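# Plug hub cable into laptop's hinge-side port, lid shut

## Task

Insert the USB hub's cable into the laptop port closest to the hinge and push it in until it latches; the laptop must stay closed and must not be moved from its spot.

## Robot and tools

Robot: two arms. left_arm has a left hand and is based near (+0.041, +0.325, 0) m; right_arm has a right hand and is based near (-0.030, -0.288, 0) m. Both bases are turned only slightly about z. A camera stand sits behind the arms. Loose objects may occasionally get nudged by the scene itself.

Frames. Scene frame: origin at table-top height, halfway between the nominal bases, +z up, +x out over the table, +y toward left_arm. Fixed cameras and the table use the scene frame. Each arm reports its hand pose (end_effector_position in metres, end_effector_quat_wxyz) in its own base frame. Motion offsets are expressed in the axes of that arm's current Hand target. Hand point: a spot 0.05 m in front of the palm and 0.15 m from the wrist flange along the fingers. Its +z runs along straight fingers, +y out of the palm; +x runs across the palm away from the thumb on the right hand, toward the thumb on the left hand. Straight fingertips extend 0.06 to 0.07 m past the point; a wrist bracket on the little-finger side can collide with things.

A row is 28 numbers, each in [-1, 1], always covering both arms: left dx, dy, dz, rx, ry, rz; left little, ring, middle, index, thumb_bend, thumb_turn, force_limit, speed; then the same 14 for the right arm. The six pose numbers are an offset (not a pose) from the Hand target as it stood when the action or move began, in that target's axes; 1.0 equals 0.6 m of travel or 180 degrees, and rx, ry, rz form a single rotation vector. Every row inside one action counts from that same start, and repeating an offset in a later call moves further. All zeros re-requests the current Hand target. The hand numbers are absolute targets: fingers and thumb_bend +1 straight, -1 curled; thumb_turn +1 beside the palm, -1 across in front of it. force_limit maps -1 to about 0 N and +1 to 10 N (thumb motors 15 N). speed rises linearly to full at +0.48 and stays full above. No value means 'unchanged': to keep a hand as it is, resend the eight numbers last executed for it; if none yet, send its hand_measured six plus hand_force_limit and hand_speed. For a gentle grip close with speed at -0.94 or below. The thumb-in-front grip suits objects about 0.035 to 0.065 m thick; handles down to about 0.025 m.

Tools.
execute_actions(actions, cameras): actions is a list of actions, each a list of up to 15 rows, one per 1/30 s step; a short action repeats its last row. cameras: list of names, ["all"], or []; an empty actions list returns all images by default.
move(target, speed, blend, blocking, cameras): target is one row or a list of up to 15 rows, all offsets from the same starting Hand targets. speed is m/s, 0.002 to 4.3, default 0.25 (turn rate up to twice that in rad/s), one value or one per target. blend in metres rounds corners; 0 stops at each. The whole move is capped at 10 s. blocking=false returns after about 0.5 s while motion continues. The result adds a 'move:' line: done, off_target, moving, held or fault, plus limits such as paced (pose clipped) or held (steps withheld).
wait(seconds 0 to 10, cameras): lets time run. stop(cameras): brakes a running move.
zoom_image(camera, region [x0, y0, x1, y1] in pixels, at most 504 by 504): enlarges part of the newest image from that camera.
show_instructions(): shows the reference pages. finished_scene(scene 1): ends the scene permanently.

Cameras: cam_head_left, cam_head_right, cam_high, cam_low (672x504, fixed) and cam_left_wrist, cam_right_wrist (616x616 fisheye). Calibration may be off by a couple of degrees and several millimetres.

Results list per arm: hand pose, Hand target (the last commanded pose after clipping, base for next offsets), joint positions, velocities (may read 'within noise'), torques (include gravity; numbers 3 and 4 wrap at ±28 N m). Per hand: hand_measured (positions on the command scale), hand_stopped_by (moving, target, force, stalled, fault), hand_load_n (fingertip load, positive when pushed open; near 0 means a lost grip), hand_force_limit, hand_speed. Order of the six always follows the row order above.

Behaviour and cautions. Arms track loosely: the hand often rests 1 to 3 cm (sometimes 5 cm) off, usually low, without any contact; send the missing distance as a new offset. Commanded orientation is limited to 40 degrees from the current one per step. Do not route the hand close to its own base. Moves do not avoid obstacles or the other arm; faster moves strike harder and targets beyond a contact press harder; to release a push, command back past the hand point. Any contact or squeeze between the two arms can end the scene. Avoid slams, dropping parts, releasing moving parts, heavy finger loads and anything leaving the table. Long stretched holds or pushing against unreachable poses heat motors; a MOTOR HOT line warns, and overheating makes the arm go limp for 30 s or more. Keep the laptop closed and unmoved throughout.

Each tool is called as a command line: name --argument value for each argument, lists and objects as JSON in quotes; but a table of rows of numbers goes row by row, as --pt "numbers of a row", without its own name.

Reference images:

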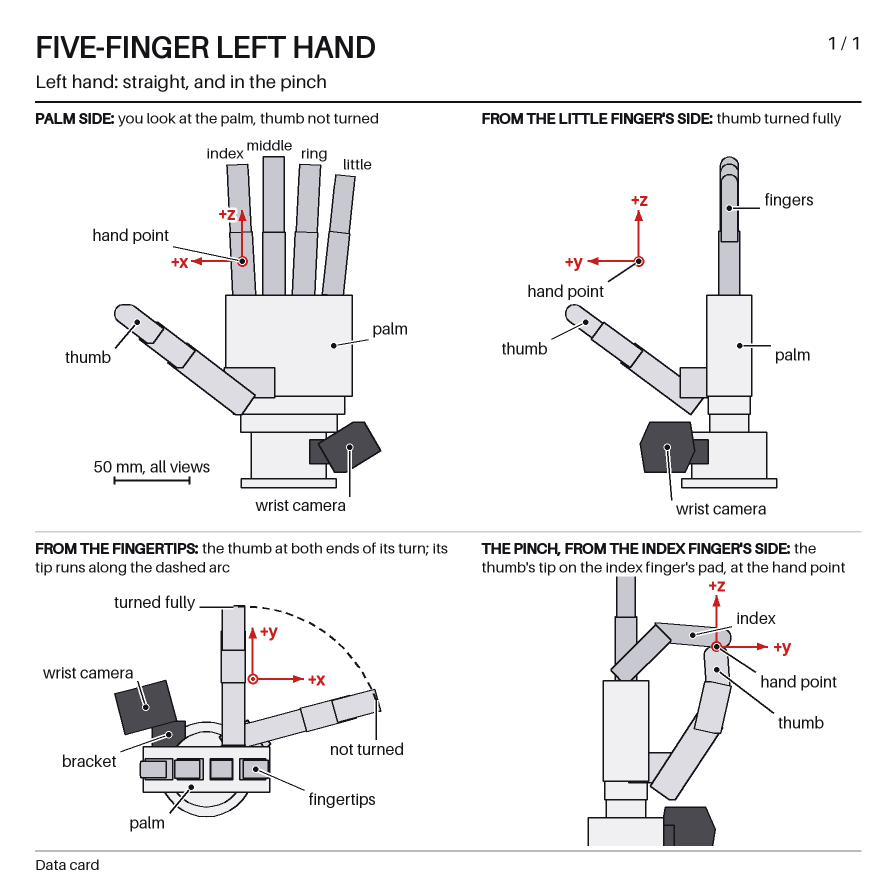

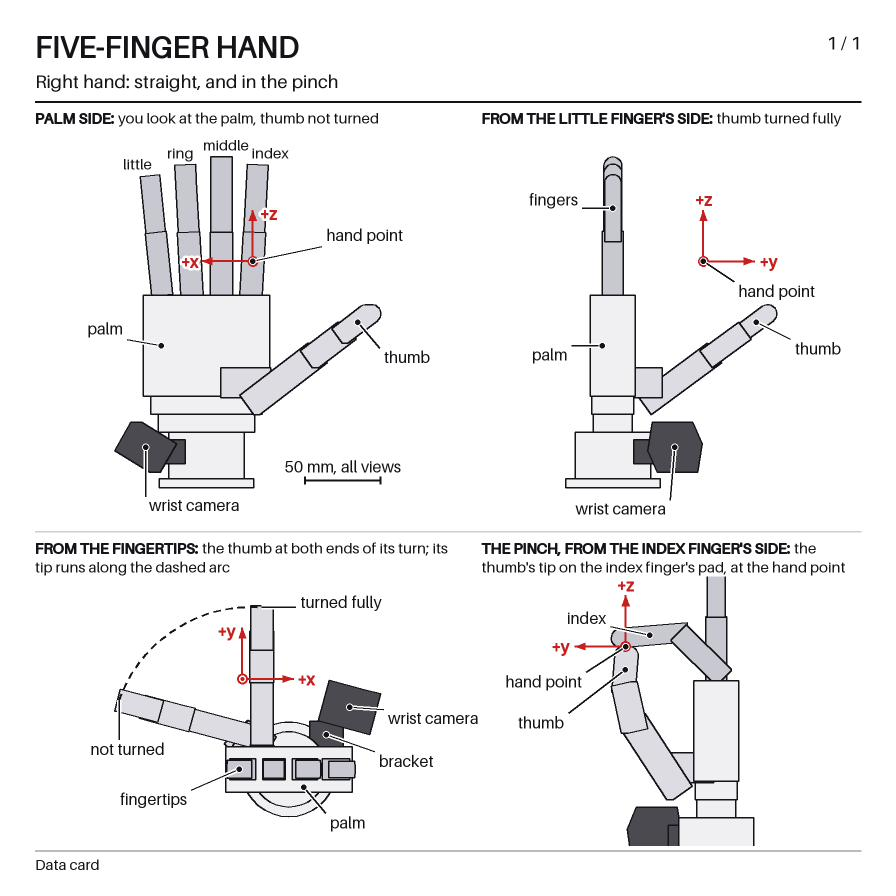

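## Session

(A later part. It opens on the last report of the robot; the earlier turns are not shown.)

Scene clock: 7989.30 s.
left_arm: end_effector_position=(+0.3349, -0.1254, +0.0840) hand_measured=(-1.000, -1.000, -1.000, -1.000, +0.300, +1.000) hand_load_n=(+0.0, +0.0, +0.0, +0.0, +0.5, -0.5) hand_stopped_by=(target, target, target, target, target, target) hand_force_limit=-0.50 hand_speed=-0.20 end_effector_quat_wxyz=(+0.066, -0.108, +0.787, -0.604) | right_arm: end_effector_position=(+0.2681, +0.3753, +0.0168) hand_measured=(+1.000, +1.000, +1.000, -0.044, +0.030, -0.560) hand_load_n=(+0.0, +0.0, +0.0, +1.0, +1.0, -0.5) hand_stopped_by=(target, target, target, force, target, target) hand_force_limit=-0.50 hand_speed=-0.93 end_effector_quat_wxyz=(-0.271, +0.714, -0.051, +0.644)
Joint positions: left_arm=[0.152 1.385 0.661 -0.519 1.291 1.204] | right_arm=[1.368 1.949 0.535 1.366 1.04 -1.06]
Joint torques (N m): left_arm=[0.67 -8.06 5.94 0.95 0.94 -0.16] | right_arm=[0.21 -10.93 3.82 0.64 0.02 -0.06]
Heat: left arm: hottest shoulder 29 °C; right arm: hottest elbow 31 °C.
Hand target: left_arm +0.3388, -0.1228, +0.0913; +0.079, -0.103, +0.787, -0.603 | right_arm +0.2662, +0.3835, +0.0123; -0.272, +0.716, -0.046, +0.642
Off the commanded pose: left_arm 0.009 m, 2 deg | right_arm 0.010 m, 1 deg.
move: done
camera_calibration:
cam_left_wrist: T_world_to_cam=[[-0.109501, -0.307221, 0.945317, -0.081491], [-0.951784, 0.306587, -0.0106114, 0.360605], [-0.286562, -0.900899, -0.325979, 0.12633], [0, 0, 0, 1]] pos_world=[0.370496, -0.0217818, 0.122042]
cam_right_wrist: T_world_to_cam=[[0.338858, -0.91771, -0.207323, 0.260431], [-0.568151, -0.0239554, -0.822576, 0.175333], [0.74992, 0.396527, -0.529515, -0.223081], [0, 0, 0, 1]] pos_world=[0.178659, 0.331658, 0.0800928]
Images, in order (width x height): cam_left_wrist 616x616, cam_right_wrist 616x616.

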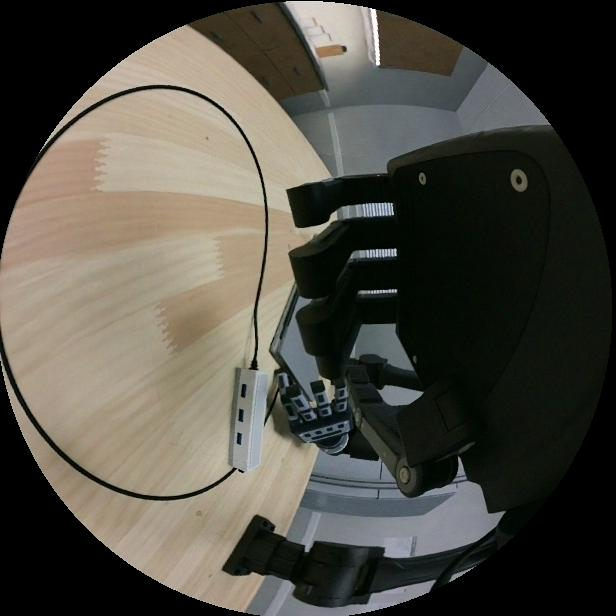

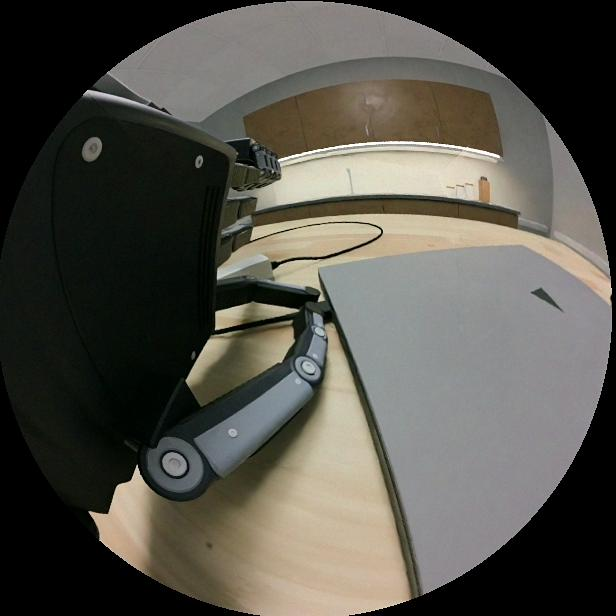

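move --target '[0,0,0,0,0,0,-1,-1,-1,-1,0.3,1,-0.5,-0.2,-0.00744,-0.01475,-0.00226,0,0,0,1,1,1,-0.3,0.03,-0.56,-0.5,-0.93]' --speed 0.02 --cameras '["cam_right_wrist","cam_left_wrist"]'

zoom_image --camera "cam_right_wrist" --region '[310, 280, 360, 330]'

Scene clock: 7993.13 s.
left_arm: end_effector_position=(+0.3349, -0.1254, +0.0840) hand_measured=(-1.000, -1.000, -1.000, -1.000, +0.300, +1.000) hand_load_n=(+0.0, +0.0, +0.0, +0.0, +0.0, +0.0) hand_stopped_by=(target, target, target, target, target, target) hand_force_limit=-0.50 hand_speed=-0.20 end_effector_quat_wxyz=(+0.066, -0.108, +0.787, -0.604) | right_arm: end_effector_position=(+0.2658, +0.3778, +0.0168) hand_measured=(+1.000, +1.000, +1.000, -0.044, +0.030, -0.560) hand_load_n=(+0.0, +0.0, +0.0, +1.0, +2.0, -1.0) hand_stopped_by=(target, target, target, force, target, target) hand_force_limit=-0.50 hand_speed=-0.93 end_effector_quat_wxyz=(-0.263, +0.715, -0.053, +0.646)
Joint positions: left_arm=[0.152 1.385 0.661 -0.519 1.291 1.204] | right_arm=[1.378 1.95 0.549 1.345 1.065 -1.061]
Joint torques (N m): left_arm=[0.73 -7.94 5.94 0.98 0.93 -0.14] | right_arm=[0.44 -10.64 4.46 0.68 -0.18 -0.03]
Heat: left arm: hottest shoulder 29 °C; right arm: hottest elbow 31 °C.
Hand target: left_arm +0.3388, -0.1228, +0.0913; +0.079, -0.103, +0.787, -0.603 | right_arm +0.2616, +0.3924, +0.0123; -0.271, +0.716, -0.046, +0.642
Off the commanded pose: left_arm 0.009 m, 2 deg | right_arm 0.016 m, 1 deg.
move: off_target (right_arm)
camera_calibration:
cam_left_wrist: T_world_to_cam=[[-0.109501, -0.307221, 0.945317, -0.081491], [-0.951784, 0.306587, -0.0106114, 0.360605], [-0.286562, -0.900899, -0.325979, 0.12633], [0, 0, 0, 1]] pos_world=[0.370496, -0.0217818, 0.122042]
cam_right_wrist: T_world_to_cam=[[0.325507, -0.924105, -0.200187, 0.269278], [-0.568526, -0.0221096, -0.822368, 0.17354], [0.755529, 0.381498, -0.532575, -0.218012], [0, 0, 0, 1]] pos_world=[0.175725, 0.335849, 0.0805116]
Images, in order (width x height): cam_left_wrist 616x616, cam_right_wrist 616x616.

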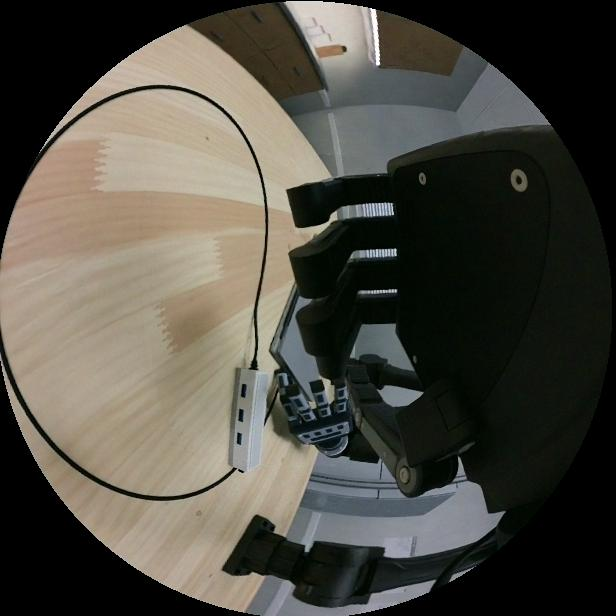

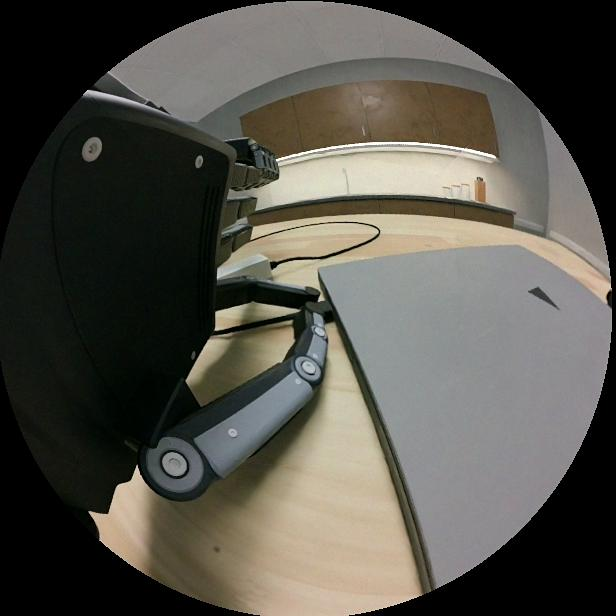

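Scaled by 10.080 from the camera's 616x616 image, which has a finer 880x880 frame.

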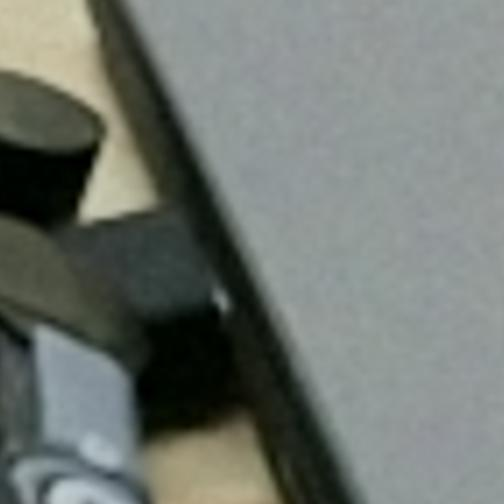

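move --target '[0,0,0,0,0,0,-1,-1,-1,-1,0.3,1,-0.5,-0.2,-0.00595,-0.0118,-0.00181,0,0,0,1,1,1,-0.3,0.03,-0.56,-0.5,-0.93]' --speed 0.02 --cameras '["cam_right_wrist"]'

zoom_image --camera "cam_right_wrist" --region '[310, 280, 360, 330]'

Scene clock: 7999.27 s.
left_arm: end_effector_position=(+0.3349, -0.1254, +0.0840) hand_measured=(-1.000, -1.000, -1.000, -1.000, +0.300, +1.000) hand_load_n=(+0.0, +0.0, +0.0, +0.0, +0.0, +0.0) hand_stopped_by=(target, target, target, target, target, target) hand_force_limit=-0.50 hand_speed=-0.20 end_effector_quat_wxyz=(+0.066, -0.108, +0.787, -0.604) | right_arm: end_effector_position=(+0.2605, +0.3926, +0.0174) hand_measured=(+1.000, +1.000, +1.000, -0.044, +0.030, -0.560) hand_load_n=(+0.0, +0.0, +0.0, +0.0, +0.0, +0.0) hand_stopped_by=(target, target, target, force, target, target) hand_force_limit=-0.50 hand_speed=-0.93 end_effector_quat_wxyz=(-0.271, +0.714, -0.048, +0.644)
Joint positions: left_arm=[0.152 1.385 0.661 -0.519 1.291 1.204] | right_arm=[1.397 1.957 0.576 1.33 1.065 -1.061]
Joint torques (N m): left_arm=[0.73 -8 5.91 0.95 0.93 -0.14] | right_arm=[0.26 -11.34 3.9 0.7 0.18 -0.03]
Heat: left arm: hottest shoulder 29 °C; right arm: hottest elbow 31 °C.
Hand target: left_arm +0.3388, -0.1228, +0.0913; +0.079, -0.103, +0.787, -0.603 | right_arm +0.2580, +0.3996, +0.0124; -0.271, +0.716, -0.046, +0.642
Off the commanded pose: left_arm 0.009 m, 2 deg | right_arm 0.009 m, 0 deg.
move: done
camera_calibration:
cam_right_wrist: T_world_to_cam=[[0.342185, -0.917138, -0.204371, 0.277865], [-0.567267, -0.028243, -0.82305, 0.173365], [0.749078, 0.397568, -0.529926, -0.224145], [0, 0, 0, 1]] pos_world=[0.171165, 0.34885, 0.0806952]
Images, in order (width x height): cam_right_wrist 616x616.

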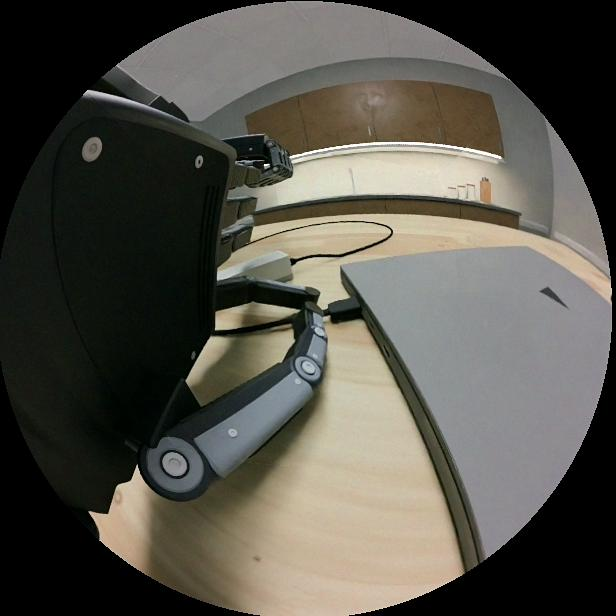

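Scaled by 10.080 from the camera's 616x616 image, which has a finer 880x880 frame.

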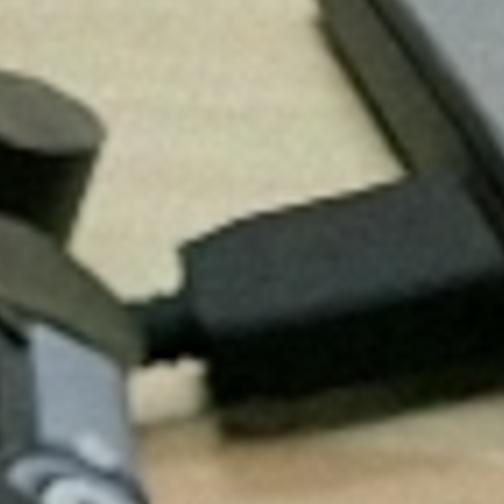

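move --pt "0 0 0 0 0 0 -1 -1 -1 -1 0.3 1 -0.5 -0.2 0.00023 0.0009 -0.0066 0 0 0 1 1 1 0.3 0.03 -0.56 0.0 -0.5" --pt "0 0 0 0 0 0 -1 -1 -1 -1 0.3 1 -0.5 -0.2 0.0270 0.0540 0.0015 0 0 0 1 1 1 0.3 0.03 -0.56 0.0 -0.5" --pt "0 0 0 0 0 0 -1 -1 -1 -1 0.3 1 -0.5 -0.2 0.0276 0.0549 0.0091 0 0 0 1 1 1 0.3 0.03 -0.56 0.0 -0.5" --speed '[0.03,0.03,0.02]' --cameras '["cam_right_wrist"]'

zoom_image --camera "cam_right_wrist" --region '[310, 280, 360, 330]'

Scene clock: 8009.67 s.
left_arm: end_effector_position=(+0.3349, -0.1254, +0.0840) hand_measured=(-1.000, -1.000, -1.000, -1.000, +0.300, +1.000) hand_load_n=(+0.0, +0.0, +0.0, +0.0, +0.0, +0.0) hand_stopped_by=(target, target, target, target, target, target) hand_force_limit=-0.50 hand_speed=-0.20 end_effector_quat_wxyz=(+0.066, -0.108, +0.787, -0.604) | right_arm: end_effector_position=(+0.2682, +0.3751, +0.0158) hand_measured=(+1.000, +1.000, +1.000, +0.300, +0.030, -0.560) hand_load_n=(+0.0, +0.0, +0.0, +0.0, -3.0, -4.0) hand_stopped_by=(target, target, target, target, target, target) hand_force_limit=0.00 hand_speed=-0.50 end_effector_quat_wxyz=(-0.281, +0.714, -0.042, +0.641)
Joint positions: left_arm=[0.152 1.385 0.661 -0.519 1.291 1.204] | right_arm=[1.362 1.954 0.521 1.391 1.008 -1.064]
Joint torques (N m): left_arm=[0.62 -8 5.93 0.96 0.92 -0.15] | right_arm=[-2.2 -11.87 1.47 1.02 -0.03 -0.04]
Heat: left arm: hottest shoulder 29 °C; right arm: hottest elbow 30 °C.
Hand target: left_arm +0.3388, -0.1228, +0.0913; +0.079, -0.103, +0.787, -0.603 | right_arm +0.2754, +0.3665, +0.0123; -0.271, +0.716, -0.046, +0.642
Off the commanded pose: left_arm 0.009 m, 2 deg | right_arm 0.012 m, 1 deg.
move: off_target (right_arm)
camera_calibration:
cam_right_wrist: T_world_to_cam=[[0.363154, -0.907688, -0.210287, 0.249786], [-0.566256, -0.0357801, -0.823452, 0.178519], [0.739914, 0.418117, -0.526978, -0.229141], [0, 0, 0, 1]] pos_world=[0.179921, 0.328923, 0.078777]
Images, in order (width x height): cam_right_wrist 616x616.

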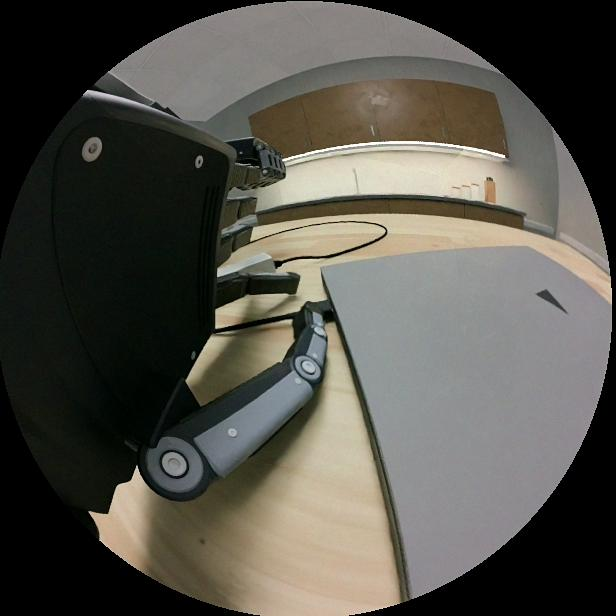

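Scaled by 10.080 from the camera's 616x616 image, which has a finer 880x880 frame.

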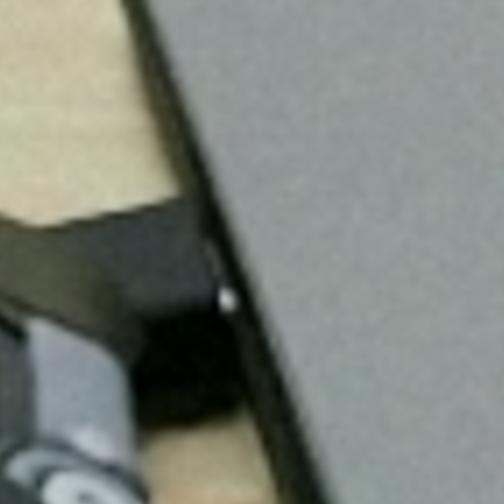

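execute_actions --actions '[[[0,0,0,0,0,0,-1,-1,-1,-1,0.3,1,-0.5,-0.2,0,0,0,0,0,0,1,1,1,0.0,0.03,-0.56,-0.2,-0.7]],[[0,0,0,0,0,0,-1,-1,-1,-1,0.3,1,-0.5,-0.2,0,0,0,0,0,0,1,1,1,-0.35,0.03,-0.56,0.1,-0.93]]]'

wait --seconds 4

Scene clock: 8016.73 s.
left_arm: end_effector_position=(+0.3349, -0.1254, +0.0840) hand_measured=(-1.000, -1.000, -1.000, -1.000, +0.300, +1.000) hand_load_n=(+0.0, +0.0, +0.0, +0.0, -0.5, +0.0) hand_stopped_by=(target, target, target, target, target, target) hand_force_limit=-0.50 hand_speed=-0.20 end_effector_quat_wxyz=(+0.066, -0.108, +0.787, -0.604) | right_arm: end_effector_position=(+0.2689, +0.3754, +0.0162) hand_measured=(+1.000, +1.000, +1.000, -0.064, +0.030, -0.560) hand_load_n=(+0.0, +0.0, +0.0, +4.0, +0.0, -1.5) hand_stopped_by=(target, target, target, force, target, target) hand_force_limit=0.10 hand_speed=-0.93 end_effector_quat_wxyz=(-0.281, +0.714, -0.041, +0.640)
Joint positions: left_arm=[0.152 1.385 0.661 -0.519 1.291 1.204] | right_arm=[1.361 1.953 0.521 1.391 1.004 -1.066]
Joint torques (N m): left_arm=[0.67 -8 5.93 0.94 0.94 -0.13] | right_arm=[-2.08 -11.81 1.48 1.03 0.11 -0.04]
Heat: left arm: hottest shoulder 29 °C; right arm: hottest elbow 30 °C.
Hand target: left_arm +0.3388, -0.1228, +0.0913; +0.079, -0.103, +0.787, -0.603 | right_arm +0.2753, +0.3665, +0.0122; -0.271, +0.716, -0.046, +0.642
Off the commanded pose: left_arm 0.009 m, 2 deg | right_arm 0.012 m, 1 deg.

Scene clock: 8020.73 s.
left_arm: end_effector_position=(+0.3349, -0.1254, +0.0840) hand_measured=(-1.000, -1.000, -1.000, -1.000, +0.300, +1.000) hand_load_n=(+0.0, +0.0, +0.0, +0.0, +0.0, -0.5) hand_stopped_by=(target, target, target, target, target, target) hand_force_limit=-0.50 hand_speed=-0.20 end_effector_quat_wxyz=(+0.066, -0.108, +0.787, -0.604) | right_arm: end_effector_position=(+0.2689, +0.3754, +0.0162) hand_measured=(+1.000, +1.000, +1.000, -0.064, +0.030, -0.560) hand_load_n=(+0.0, +0.0, +0.0, +4.0, +0.5, -1.5) hand_stopped_by=(target, target, target, force, target, target) hand_force_limit=0.10 hand_speed=-0.93 end_effector_quat_wxyz=(-0.281, +0.714, -0.041, +0.640)
Joint positions: left_arm=[0.152 1.385 0.661 -0.519 1.291 1.204] | right_arm=[1.361 1.953 0.521 1.391 1.004 -1.066]
Joint torques (N m): left_arm=[0.62 -8.06 5.91 0.98 0.94 -0.14] | right_arm=[-2.14 -11.75 1.48 1.01 0.11 -0.04]
Heat: left arm: hottest shoulder 29 °C; right arm: hottest elbow 30 °C.
Hand target: left_arm +0.3388, -0.1228, +0.0913; +0.079, -0.103, +0.787, -0.603 | right_arm +0.2753, +0.3665, +0.0122; -0.271, +0.716, -0.046, +0.642
Off the commanded pose: left_arm 0.009 m, 2 deg | right_arm 0.012 m, 1 deg.
wait: 4.00 s; at rest by 0.17 s

move --target '[0,0,0,0,0,0,-1,-1,-1,-1,0.3,1,-0.5,-0.2,-0.01637,-0.03245,-0.00497,0,0,0,1,1,1,-0.35,0.03,-0.56,0.1,-0.93]' --speed 0.03 --cameras '["cam_right_wrist"]'

zoom_image --camera "cam_right_wrist" --region '[310, 280, 360, 330]'

Scene clock: 8025.37 s.
left_arm: end_effector_position=(+0.3349, -0.1254, +0.0840) hand_measured=(-1.000, -1.000, -1.000, -1.000, +0.300, +1.000) hand_load_n=(+0.0, +0.0, +0.0, +0.0, +0.0, +0.0) hand_stopped_by=(target, target, target, target, target, target) hand_force_limit=-0.50 hand_speed=-0.20 end_effector_quat_wxyz=(+0.066, -0.108, +0.787, -0.604) | right_arm: end_effector_position=(+0.2676, +0.3774, +0.0167) hand_measured=(+1.000, +1.000, +1.000, -0.064, +0.030, -0.560) hand_load_n=(+0.0, +0.0, +0.0, +5.0, +2.0, -1.5) hand_stopped_by=(target, target, target, force, target, target) hand_force_limit=0.10 hand_speed=-0.93 end_effector_quat_wxyz=(-0.269, +0.714, -0.050, +0.645)
Joint positions: left_arm=[0.152 1.385 0.661 -0.519 1.291 1.204] | right_arm=[1.371 1.953 0.542 1.364 1.046 -1.066]
Joint torques (N m): left_arm=[0.67 -8 5.97 0.95 0.94 -0.14] | right_arm=[0.26 -11.11 3.99 0.54 -0.05 -0.01]
Heat: left arm: hottest shoulder 29 °C; right arm: hottest elbow 30 °C.
Hand target: left_arm +0.3388, -0.1228, +0.0913; +0.079, -0.103, +0.787, -0.603 | right_arm +0.2653, +0.3861, +0.0123; -0.271, +0.716, -0.046, +0.642
Off the commanded pose: left_arm 0.009 m, 2 deg | right_arm 0.010 m, 1 deg.
move: done
camera_calibration:
cam_right_wrist: T_world_to_cam=[[0.33737, -0.919256, -0.202852, 0.263389], [-0.566273, -0.0260348, -0.823806, 0.175364], [0.752008, 0.392797, -0.529334, -0.22274], [0, 0, 0, 1]] pos_world=[0.177947, 0.334179, 0.0799914]
Images, in order (width x height): cam_right_wrist 616x616.

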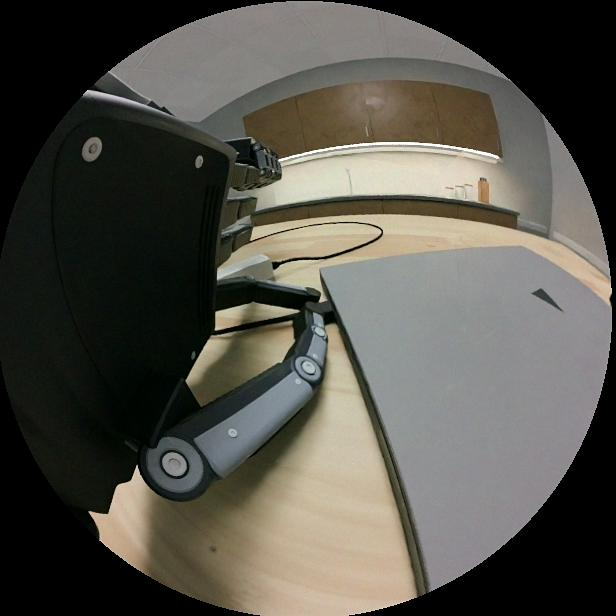

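Scaled by 10.080 from the camera's 616x616 image, which has a finer 880x880 frame.

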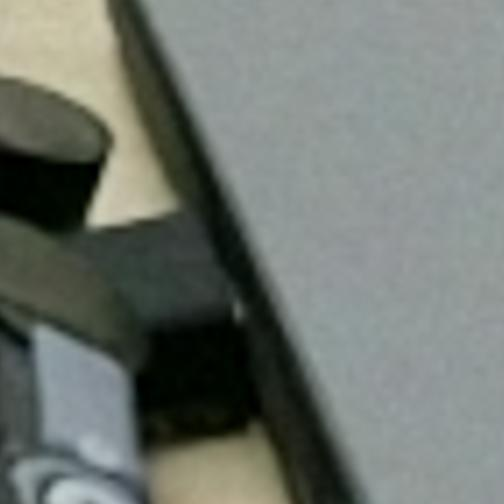

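move --target '[0,0,0,0,0,0,-1,-1,-1,-1,0.3,1,-0.5,-0.2,-0.01116,-0.02213,-0.00339,0,0,0,1,1,1,-0.35,0.03,-0.56,0.1,-0.93]' --speed 0.02 --cameras '["cam_right_wrist"]'

zoom_image --camera "cam_right_wrist" --region '[310, 280, 360, 330]'

Scene clock: 8030.03 s.
left_arm: end_effector_position=(+0.3349, -0.1254, +0.0840) hand_measured=(-1.000, -1.000, -1.000, -1.000, +0.300, +1.000) hand_load_n=(+0.0, +0.0, +0.0, +0.0, +0.0, +0.0) hand_stopped_by=(target, target, target, target, target, target) hand_force_limit=-0.50 hand_speed=-0.20 end_effector_quat_wxyz=(+0.066, -0.108, +0.787, -0.604) | right_arm: end_effector_position=(+0.2661, +0.3792, +0.0169) hand_measured=(+1.000, +1.000, +1.000, -0.064, +0.030, -0.560) hand_load_n=(+0.0, +0.0, +0.0, +5.0, +3.0, -1.0) hand_stopped_by=(target, target, target, force, target, target) hand_force_limit=0.10 hand_speed=-0.93 end_effector_quat_wxyz=(-0.254, +0.715, -0.054, +0.649)
Joint positions: left_arm=[0.152 1.385 0.661 -0.519 1.291 1.204] | right_arm=[1.381 1.953 0.562 1.331 1.083 -1.069]
Joint torques (N m): left_arm=[0.67 -8.06 5.97 0.99 0.94 -0.14] | right_arm=[1.44 -10.87 5.03 0.72 -0.42 0.09]
Heat: left arm: hottest shoulder 29 °C; right arm: hottest elbow 30 °C.
Hand target: left_arm +0.3388, -0.1228, +0.0913; +0.079, -0.103, +0.787, -0.603 | right_arm +0.2584, +0.3996, +0.0123; -0.272, +0.716, -0.046, +0.642
Off the commanded pose: left_arm 0.009 m, 2 deg | right_arm 0.022 m, 2 deg.
move: off_target (right_arm)
camera_calibration:
cam_right_wrist: T_world_to_cam=[[0.312117, -0.931137, -0.188591, 0.276594], [-0.566671, -0.0231339, -0.823619, 0.173667], [0.76254, 0.363935, -0.534869, -0.214022], [0, 0, 0, 1]] pos_world=[0.175282, 0.339455, 0.0807255]
Images, in order (width x height): cam_right_wrist 616x616.

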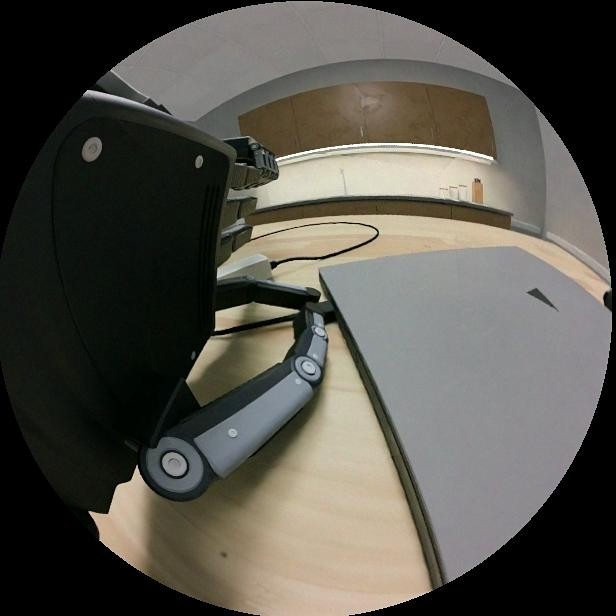

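Scaled by 10.080 from the camera's 616x616 image, which has a finer 880x880 frame.

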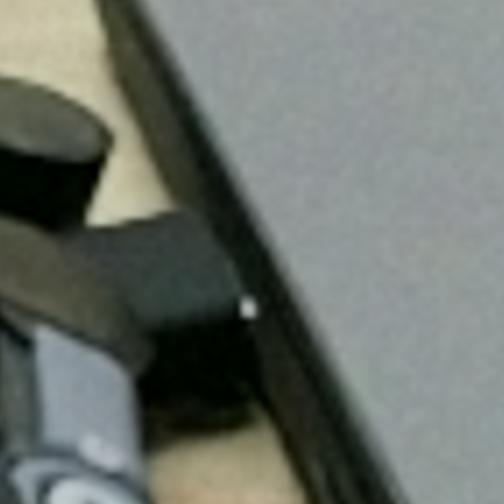

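move --target '[0,0,0,0,0,0,-1,-1,-1,-1,0.3,1,-0.5,-0.2,-0.00893,-0.0177,-0.00271,0,0,0,1,1,1,-0.35,0.03,-0.56,0.1,-0.93]' --speed 0.02 --cameras '["cam_right_wrist"]'

zoom_image --camera "cam_right_wrist" --region '[310, 280, 360, 330]'

Scene clock: 8036.67 s.
left_arm: end_effector_position=(+0.3349, -0.1254, +0.0840) hand_measured=(-1.000, -1.000, -1.000, -1.000, +0.300, +1.000) hand_load_n=(+0.0, +0.0, +0.0, +0.0, +0.0, +0.0) hand_stopped_by=(target, target, target, target, target, target) hand_force_limit=-0.50 hand_speed=-0.20 end_effector_quat_wxyz=(+0.066, -0.108, +0.787, -0.604) | right_arm: end_effector_position=(+0.2558, +0.4024, +0.0175) hand_measured=(+1.000, +1.000, +1.000, -0.064, +0.030, -0.560) hand_load_n=(+0.0, +0.0, +0.0, +0.0, -0.5, +0.0) hand_stopped_by=(target, target, target, force, target, target) hand_force_limit=0.10 hand_speed=-0.93 end_effector_quat_wxyz=(-0.268, +0.714, -0.045, +0.645)
Joint positions: left_arm=[0.152 1.385 0.661 -0.519 1.291 1.204] | right_arm=[1.414 1.964 0.602 1.308 1.083 -1.066]
Joint torques (N m): left_arm=[0.62 -7.88 5.97 0.99 0.95 -0.13] | right_arm=[0.15 -11.58 4.19 0.76 0.19 0.04]
Heat: left arm: hottest shoulder 29 °C; right arm: hottest elbow 30 °C.
Hand target: left_arm +0.3388, -0.1228, +0.0913; +0.079, -0.103, +0.787, -0.603 | right_arm +0.2531, +0.4101, +0.0122; -0.271, +0.716, -0.046, +0.642
Off the commanded pose: left_arm 0.009 m, 2 deg | right_arm 0.010 m, 1 deg.
move: done
camera_calibration:
cam_right_wrist: T_world_to_cam=[[0.342434, -0.918872, -0.195992, 0.28898], [-0.565397, -0.0349323, -0.824079, 0.173302], [0.750376, 0.393006, -0.53149, -0.222861], [0, 0, 0, 1]] pos_world=[0.166257, 0.359175, 0.0810046]
Images, in order (width x height): cam_right_wrist 616x616.

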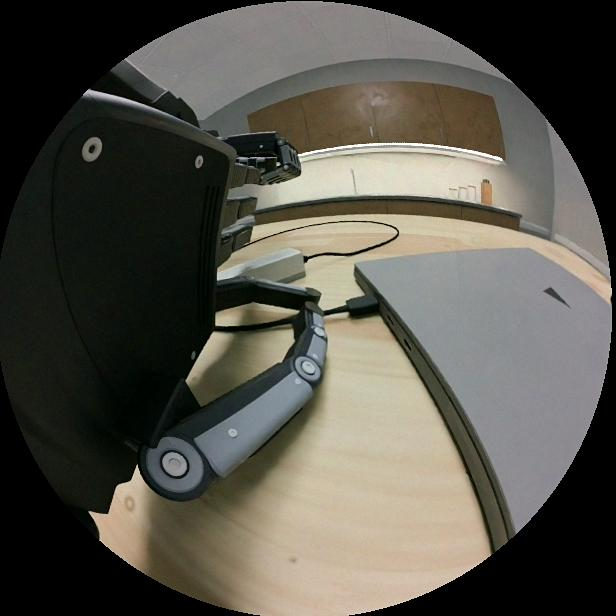

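Scaled by 10.080 from the camera's 616x616 image, which has a finer 880x880 frame.

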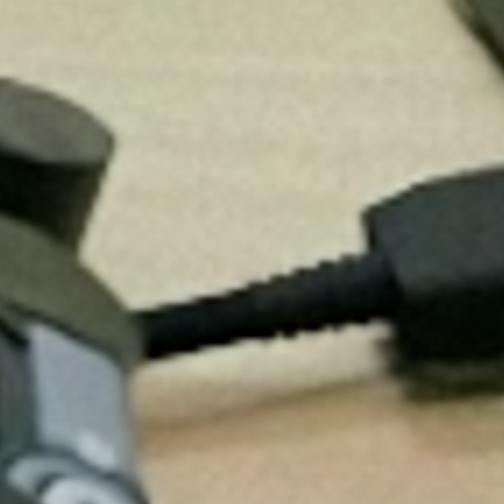

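zoom_image --camera "cam_right_wrist" --region '[330, 280, 410, 360]'

zoom_image --camera "cam_right_wrist" --region '[360, 290, 390, 320]'

Scaled by 6.300 from the camera's 616x616 image, which has a finer 880x880 frame.

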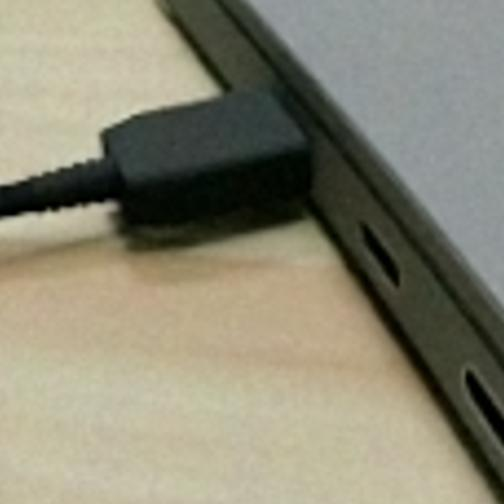

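Scaled by 16.800 from the camera's 616x616 image, which has a finer 880x880 frame.

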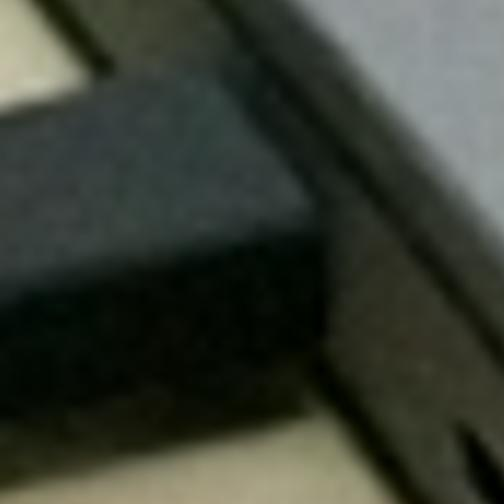

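move --pt "0 0 0 0 0 0 -1 -1 -1 -1 0.3 1 -0.5 -0.2 0.0298 -0.0149 -0.001 0 0 0 1 1 1 0.5 0.03 -0.56 0.0 -0.3" --pt "0 0 0 0 0 0 -1 -1 -1 -1 0.3 1 -0.5 -0.2 0.2832 -0.1416 -0.0094 0 0 0 1 1 1 1 0.03 -0.56 0.0 -0.3" --speed '[0.05,0.2]' --cameras '["cam_right_wrist"]'

Scene clock: 8048.67 s.
left_arm: end_effector_position=(+0.3349, -0.1254, +0.0840) hand_measured=(-1.000, -1.000, -1.000, -1.000, +0.300, +1.000) hand_load_n=(-0.5, +0.0, +0.0, +0.0, +0.5, -0.5) hand_stopped_by=(target, target, target, target, target, target) hand_force_limit=-0.50 hand_speed=-0.20 end_effector_quat_wxyz=(+0.066, -0.108, +0.787, -0.604) | right_arm: end_effector_position=(+0.2541, +0.3964, +0.1811) hand_measured=(+1.000, +1.000, +1.000, +1.000, +0.030, -0.560) hand_load_n=(+0.0, +0.0, +0.0, +0.0, +0.0, +0.0) hand_stopped_by=(target, target, target, target, target, target) hand_force_limit=0.00 hand_speed=-0.30 end_effector_quat_wxyz=(-0.249, +0.724, -0.029, +0.642)
Joint positions: left_arm=[0.152 1.385 0.661 -0.519 1.291 1.204] | right_arm=[1.415 1.414 0.652 0.652 1.084 -1.064]
Joint torques (N m): left_arm=[0.73 -8.06 5.91 0.95 0.94 -0.14] | right_arm=[0.09 -11.34 10.15 0.76 0.19 0.03]
Heat: left arm: hottest shoulder 29 °C; right arm: hottest elbow 30 °C.
Hand target: left_arm +0.3388, -0.1228, +0.0913; +0.079, -0.103, +0.787, -0.603 | right_arm +0.2529, +0.4101, +0.2024; -0.272, +0.716, -0.046, +0.642
Off the commanded pose: left_arm 0.009 m, 2 deg | right_arm 0.025 m, 3 deg.
move: off_target (right_arm); target 2's new numbers were sent with right_arm's hand 0.025 m and 3 deg from that target
camera_calibration:
cam_right_wrist: T_world_to_cam=[[0.341105, -0.927967, -0.150083, 0.311735], [-0.573101, -0.0787374, -0.815693, 0.324832], [0.745119, 0.36425, -0.558676, -0.114692], [0, 0, 0, 1]] pos_world=[0.165286, 0.356632, 0.247674]
Images, in order (width x height): cam_right_wrist 616x616.

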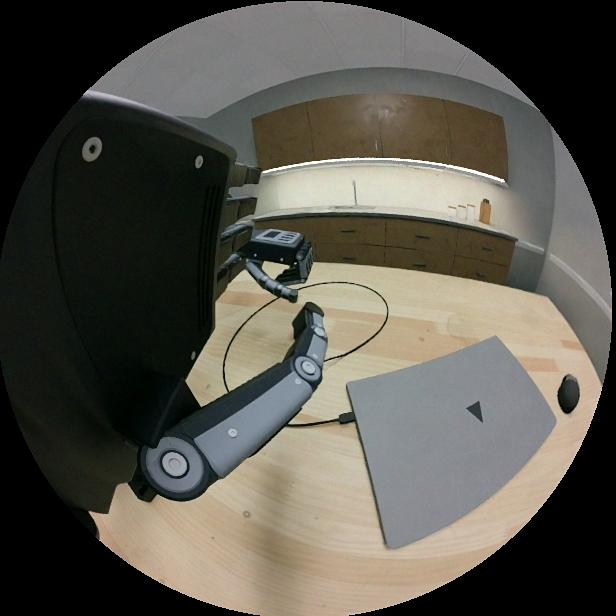

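execute_actions --actions '[]' --cameras '["cam_left_wrist","cam_high","cam_head_right"]'

Scene clock: 8061.70 s.
left_arm: end_effector_position=(+0.3349, -0.1254, +0.0840) hand_measured=(-1.000, -1.000, -1.000, -1.000, +0.300, +1.000) hand_load_n=(+0.0, +0.0, +0.5, +0.5, +0.0, +0.0) hand_stopped_by=(target, target, target, target, target, target) hand_force_limit=-0.50 hand_speed=-0.20 end_effector_quat_wxyz=(+0.066, -0.108, +0.787, -0.604) | right_arm: end_effector_position=(+0.2541, +0.3964, +0.1811) hand_measured=(+1.000, +1.000, +1.000, +1.000, +0.030, -0.560) hand_load_n=(+0.0, +0.0, +0.0, +0.0, +0.0, +0.5) hand_stopped_by=(target, target, target, target, target, target) hand_force_limit=0.00 hand_speed=-0.30 end_effector_quat_wxyz=(-0.249, +0.724, -0.029, +0.642)
Joint positions: left_arm=[0.152 1.385 0.661 -0.519 1.291 1.204] | right_arm=[1.415 1.414 0.652 0.652 1.084 -1.064]
Joint velocities: within noise
Joint torques (N m): left_arm=[0.79 -8 5.94 0.98 0.94 -0.14] | right_arm=[0.09 -11.4 10.17 0.77 0.19 0.03]
Heat: left arm: hottest shoulder 29 °C; right arm: hottest elbow 32 °C.
Hand target: left_arm +0.3388, -0.1228, +0.0913; +0.079, -0.103, +0.787, -0.603 | right_arm +0.2529, +0.4101, +0.2024; -0.272, +0.716, -0.046, +0.642
Off the commanded pose: left_arm 0.009 m, 2 deg | right_arm 0.025 m, 3 deg.
camera_calibration:
cam_left_wrist: T_world_to_cam=[[-0.109501, -0.307221, 0.945317, -0.081491], [-0.951784, 0.306587, -0.0106114, 0.360605], [-0.286562, -0.900899, -0.325979, 0.12633], [0, 0, 0, 1]] pos_world=[0.370496, -0.0217818, 0.122042]
Images, in order (width x height): cam_head_right 672x504, cam_high 672x504, cam_left_wrist 616x616.

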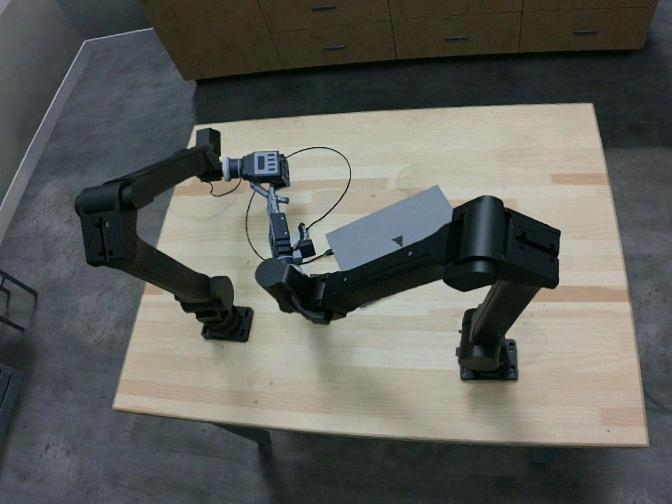

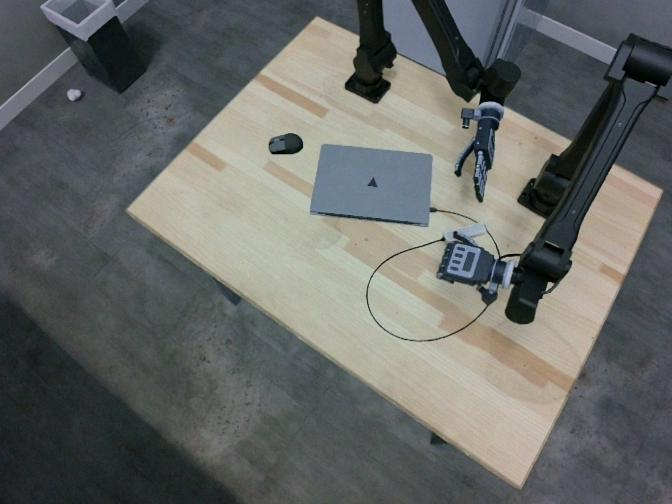

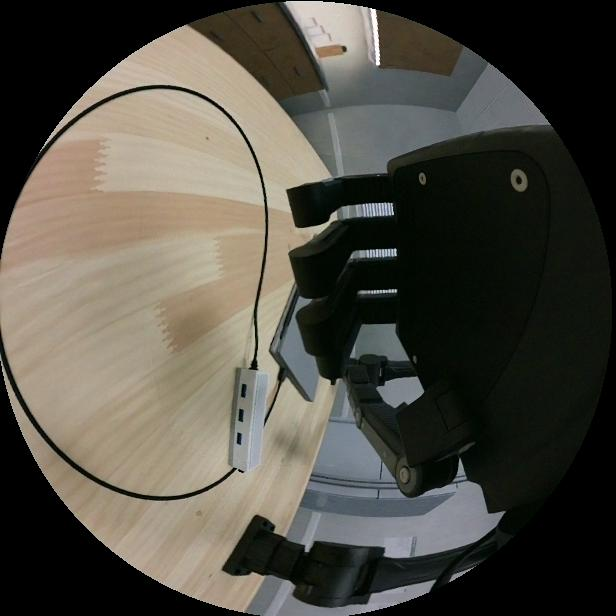

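move --pt "0 0 0 0 0 0 -1 -1 -1 -1 0.3 1 -0.5 -0.2 0.22528 0.16752 -0.09618 0 0 0 1 1 1 1 0.03 -0.56 0.0 -0.3" --pt "0 0 0 0 0 0 -1 -1 -1 -1 0.3 1 -0.5 -0.2 0.33035 0.44655 -0.00433 -0.2719 -0.0426 0.3750 1 1 1 1 0.03 -0.56 0.0 -0.3" --speed 0.2 --blend '[0.03, 0]' --cameras '["cam_high","cam_head_right"]'

Scene clock: 8081.40 s.
left_arm: end_effector_position=(+0.3349, -0.1254, +0.0840) hand_measured=(-1.000, -1.000, -1.000, -1.000, +0.300, +1.000) hand_load_n=(+0.0, +0.0, +0.0, +0.0, +0.0, +0.0) hand_stopped_by=(target, target, target, target, target, target) hand_force_limit=-0.50 hand_speed=-0.20 end_effector_quat_wxyz=(+0.066, -0.108, +0.787, -0.604) | right_arm: end_effector_position=(+0.3486, +0.0982, +0.2377) hand_measured=(+1.000, +1.000, +1.000, +1.000, +0.030, -0.560) hand_load_n=(-0.5, +0.0, +0.0, +0.0, +0.0, +0.0) hand_stopped_by=(target, target, target, target, target, target) hand_force_limit=0.00 hand_speed=-0.30 end_effector_quat_wxyz=(-0.257, +0.665, -0.649, +0.265)
Joint positions: left_arm=[0.152 1.385 0.661 -0.519 1.291 1.204] | right_arm=[0.262 0.892 0.912 -0.852 0.18 0.168]
Joint torques (N m): left_arm=[0.56 -8.12 5.93 0.94 0.93 -0.15] | right_arm=[-1.08 -3.66 13.53 0.68 0.07 0.05]
Heat: left arm: hottest shoulder 29 °C; right arm: hottest elbow 33 °C.
Hand target: left_arm +0.3388, -0.1228, +0.0913; +0.079, -0.103, +0.787, -0.603 | right_arm +0.3604, +0.0999, +0.2597; -0.271, +0.654, -0.653, +0.270
Off the commanded pose: left_arm 0.009 m, 2 deg | right_arm 0.025 m, 2 deg.
move: off_target (right_arm)
Images, in order (width x height): cam_head_right 672x504, cam_high 672x504.

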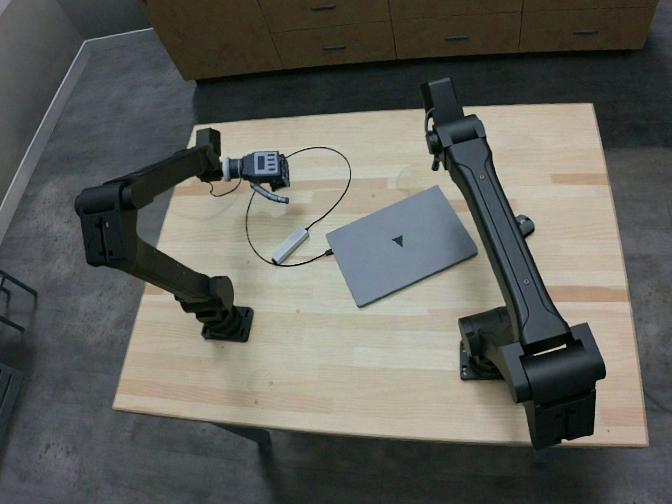

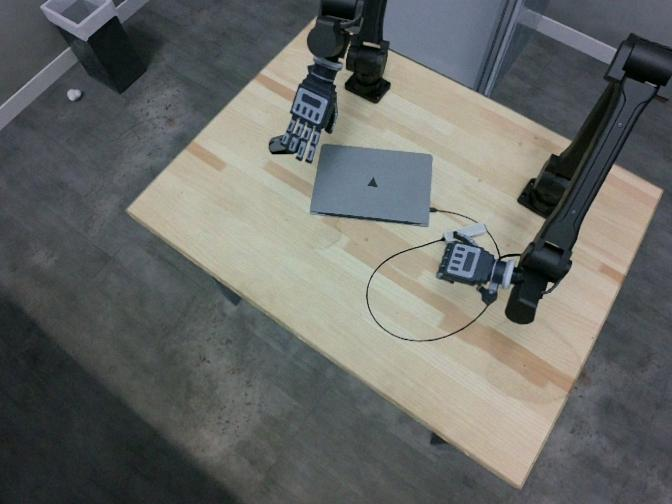

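move --target '[0,0,0,0,0,0,-1,-1,-1,-1,0.3,1,-0.5,-0.2,0.0190,-0.07055,0.09332,-0.22343,0.13747,0.33154,-1,-1,1,1,0.03,-0.56,0.0,-0.3]' --speed 0.2 --cameras '["cam_high","cam_head_right","cam_right_wrist","cam_low"]'

Scene clock: 8105.40 s.
left_arm: end_effector_position=(+0.3349, -0.1254, +0.0840) hand_measured=(-1.000, -1.000, -1.000, -1.000, +0.300, +1.000) hand_load_n=(+0.0, +0.5, +0.0, +0.0, +0.0, +0.0) hand_stopped_by=(target, target, target, target, target, target) hand_force_limit=-0.50 hand_speed=-0.20 end_effector_quat_wxyz=(+0.066, -0.108, +0.787, -0.604) | right_arm: end_effector_position=(+0.4170, +0.0905, +0.2378) hand_measured=(-1.000, -1.000, +1.000, +1.000, +0.030, -0.560) hand_load_n=(+0.0, +0.0, +0.0, +0.0, +0.0, +0.0) hand_stopped_by=(target, target, target, target, target, target) hand_force_limit=0.00 hand_speed=-0.30 end_effector_quat_wxyz=(-0.011, -0.243, +0.970, +0.001)
Joint positions: left_arm=[0.152 1.385 0.661 -0.519 1.291 1.204] | right_arm=[0.057 1.448 1.426 -1.57 0.003 1.136]
Joint torques (N m): left_arm=[0.62 -8.06 5.91 0.98 0.94 -0.14] | right_arm=[-1.03 -10.93 11.84 -0.54 -0.07 0.03]
Heat: left arm: hottest shoulder 29 °C; right arm: hottest elbow 35 °C.
Hand target: left_arm +0.3388, -0.1228, +0.0913; +0.079, -0.103, +0.787, -0.603 | right_arm +0.4300, +0.0885, +0.2501; +0.000, -0.233, +0.972, +0.000
Off the commanded pose: left_arm 0.009 m, 2 deg | right_arm 0.018 m, 2 deg.
move: off_target (right_arm)
camera_calibration:
cam_right_wrist: T_world_to_cam=[[-0.683614, 0.729596, -0.019022, 0.226872], [0.621069, 0.595221, 0.509887, -0.433805], [0.383334, 0.336752, -0.860031, 0.132077], [0, 0, 0, 1]] pos_world=[0.373886, 0.0482082, 0.339097]
Images, in order (width x height): cam_head_right 672x504, cam_high 672x504, cam_low 672x504, cam_right_wrist 616x616.

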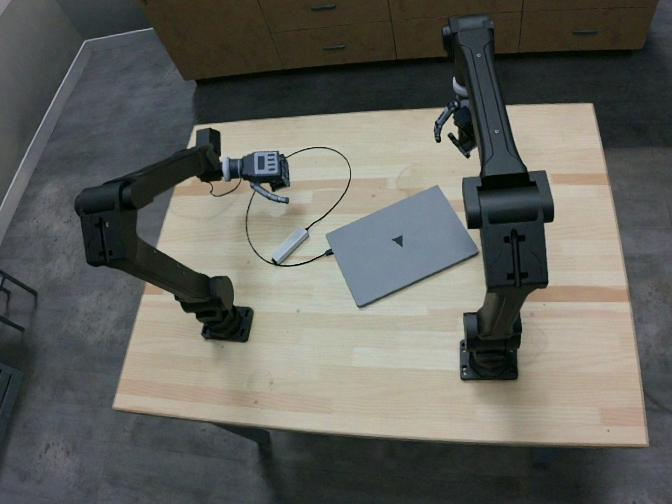

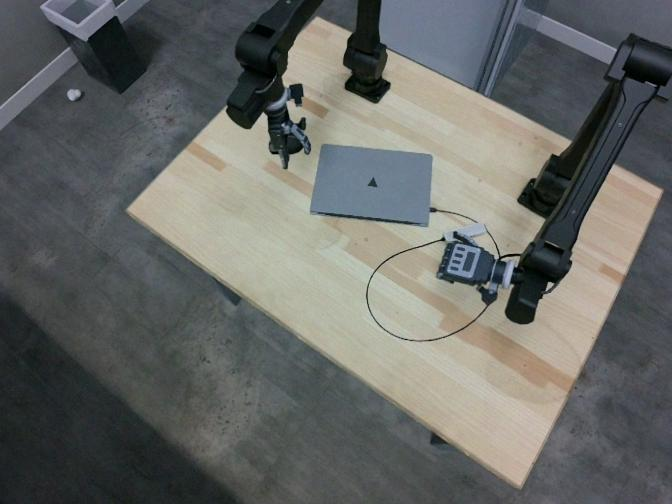

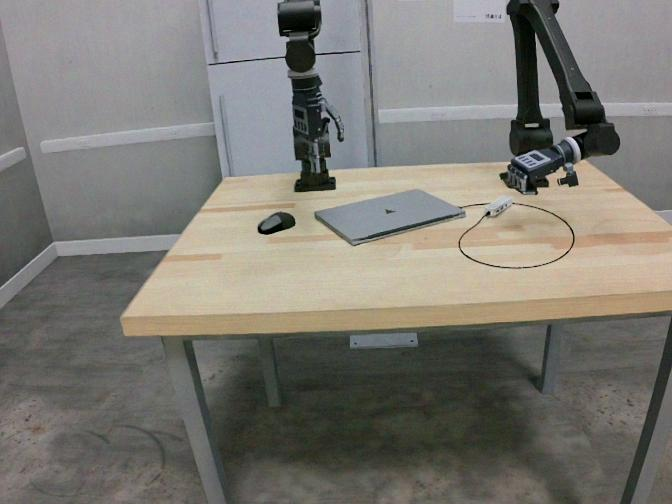

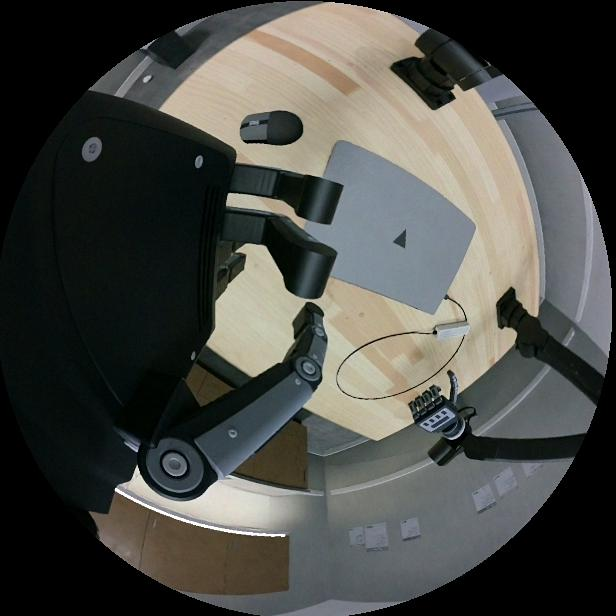

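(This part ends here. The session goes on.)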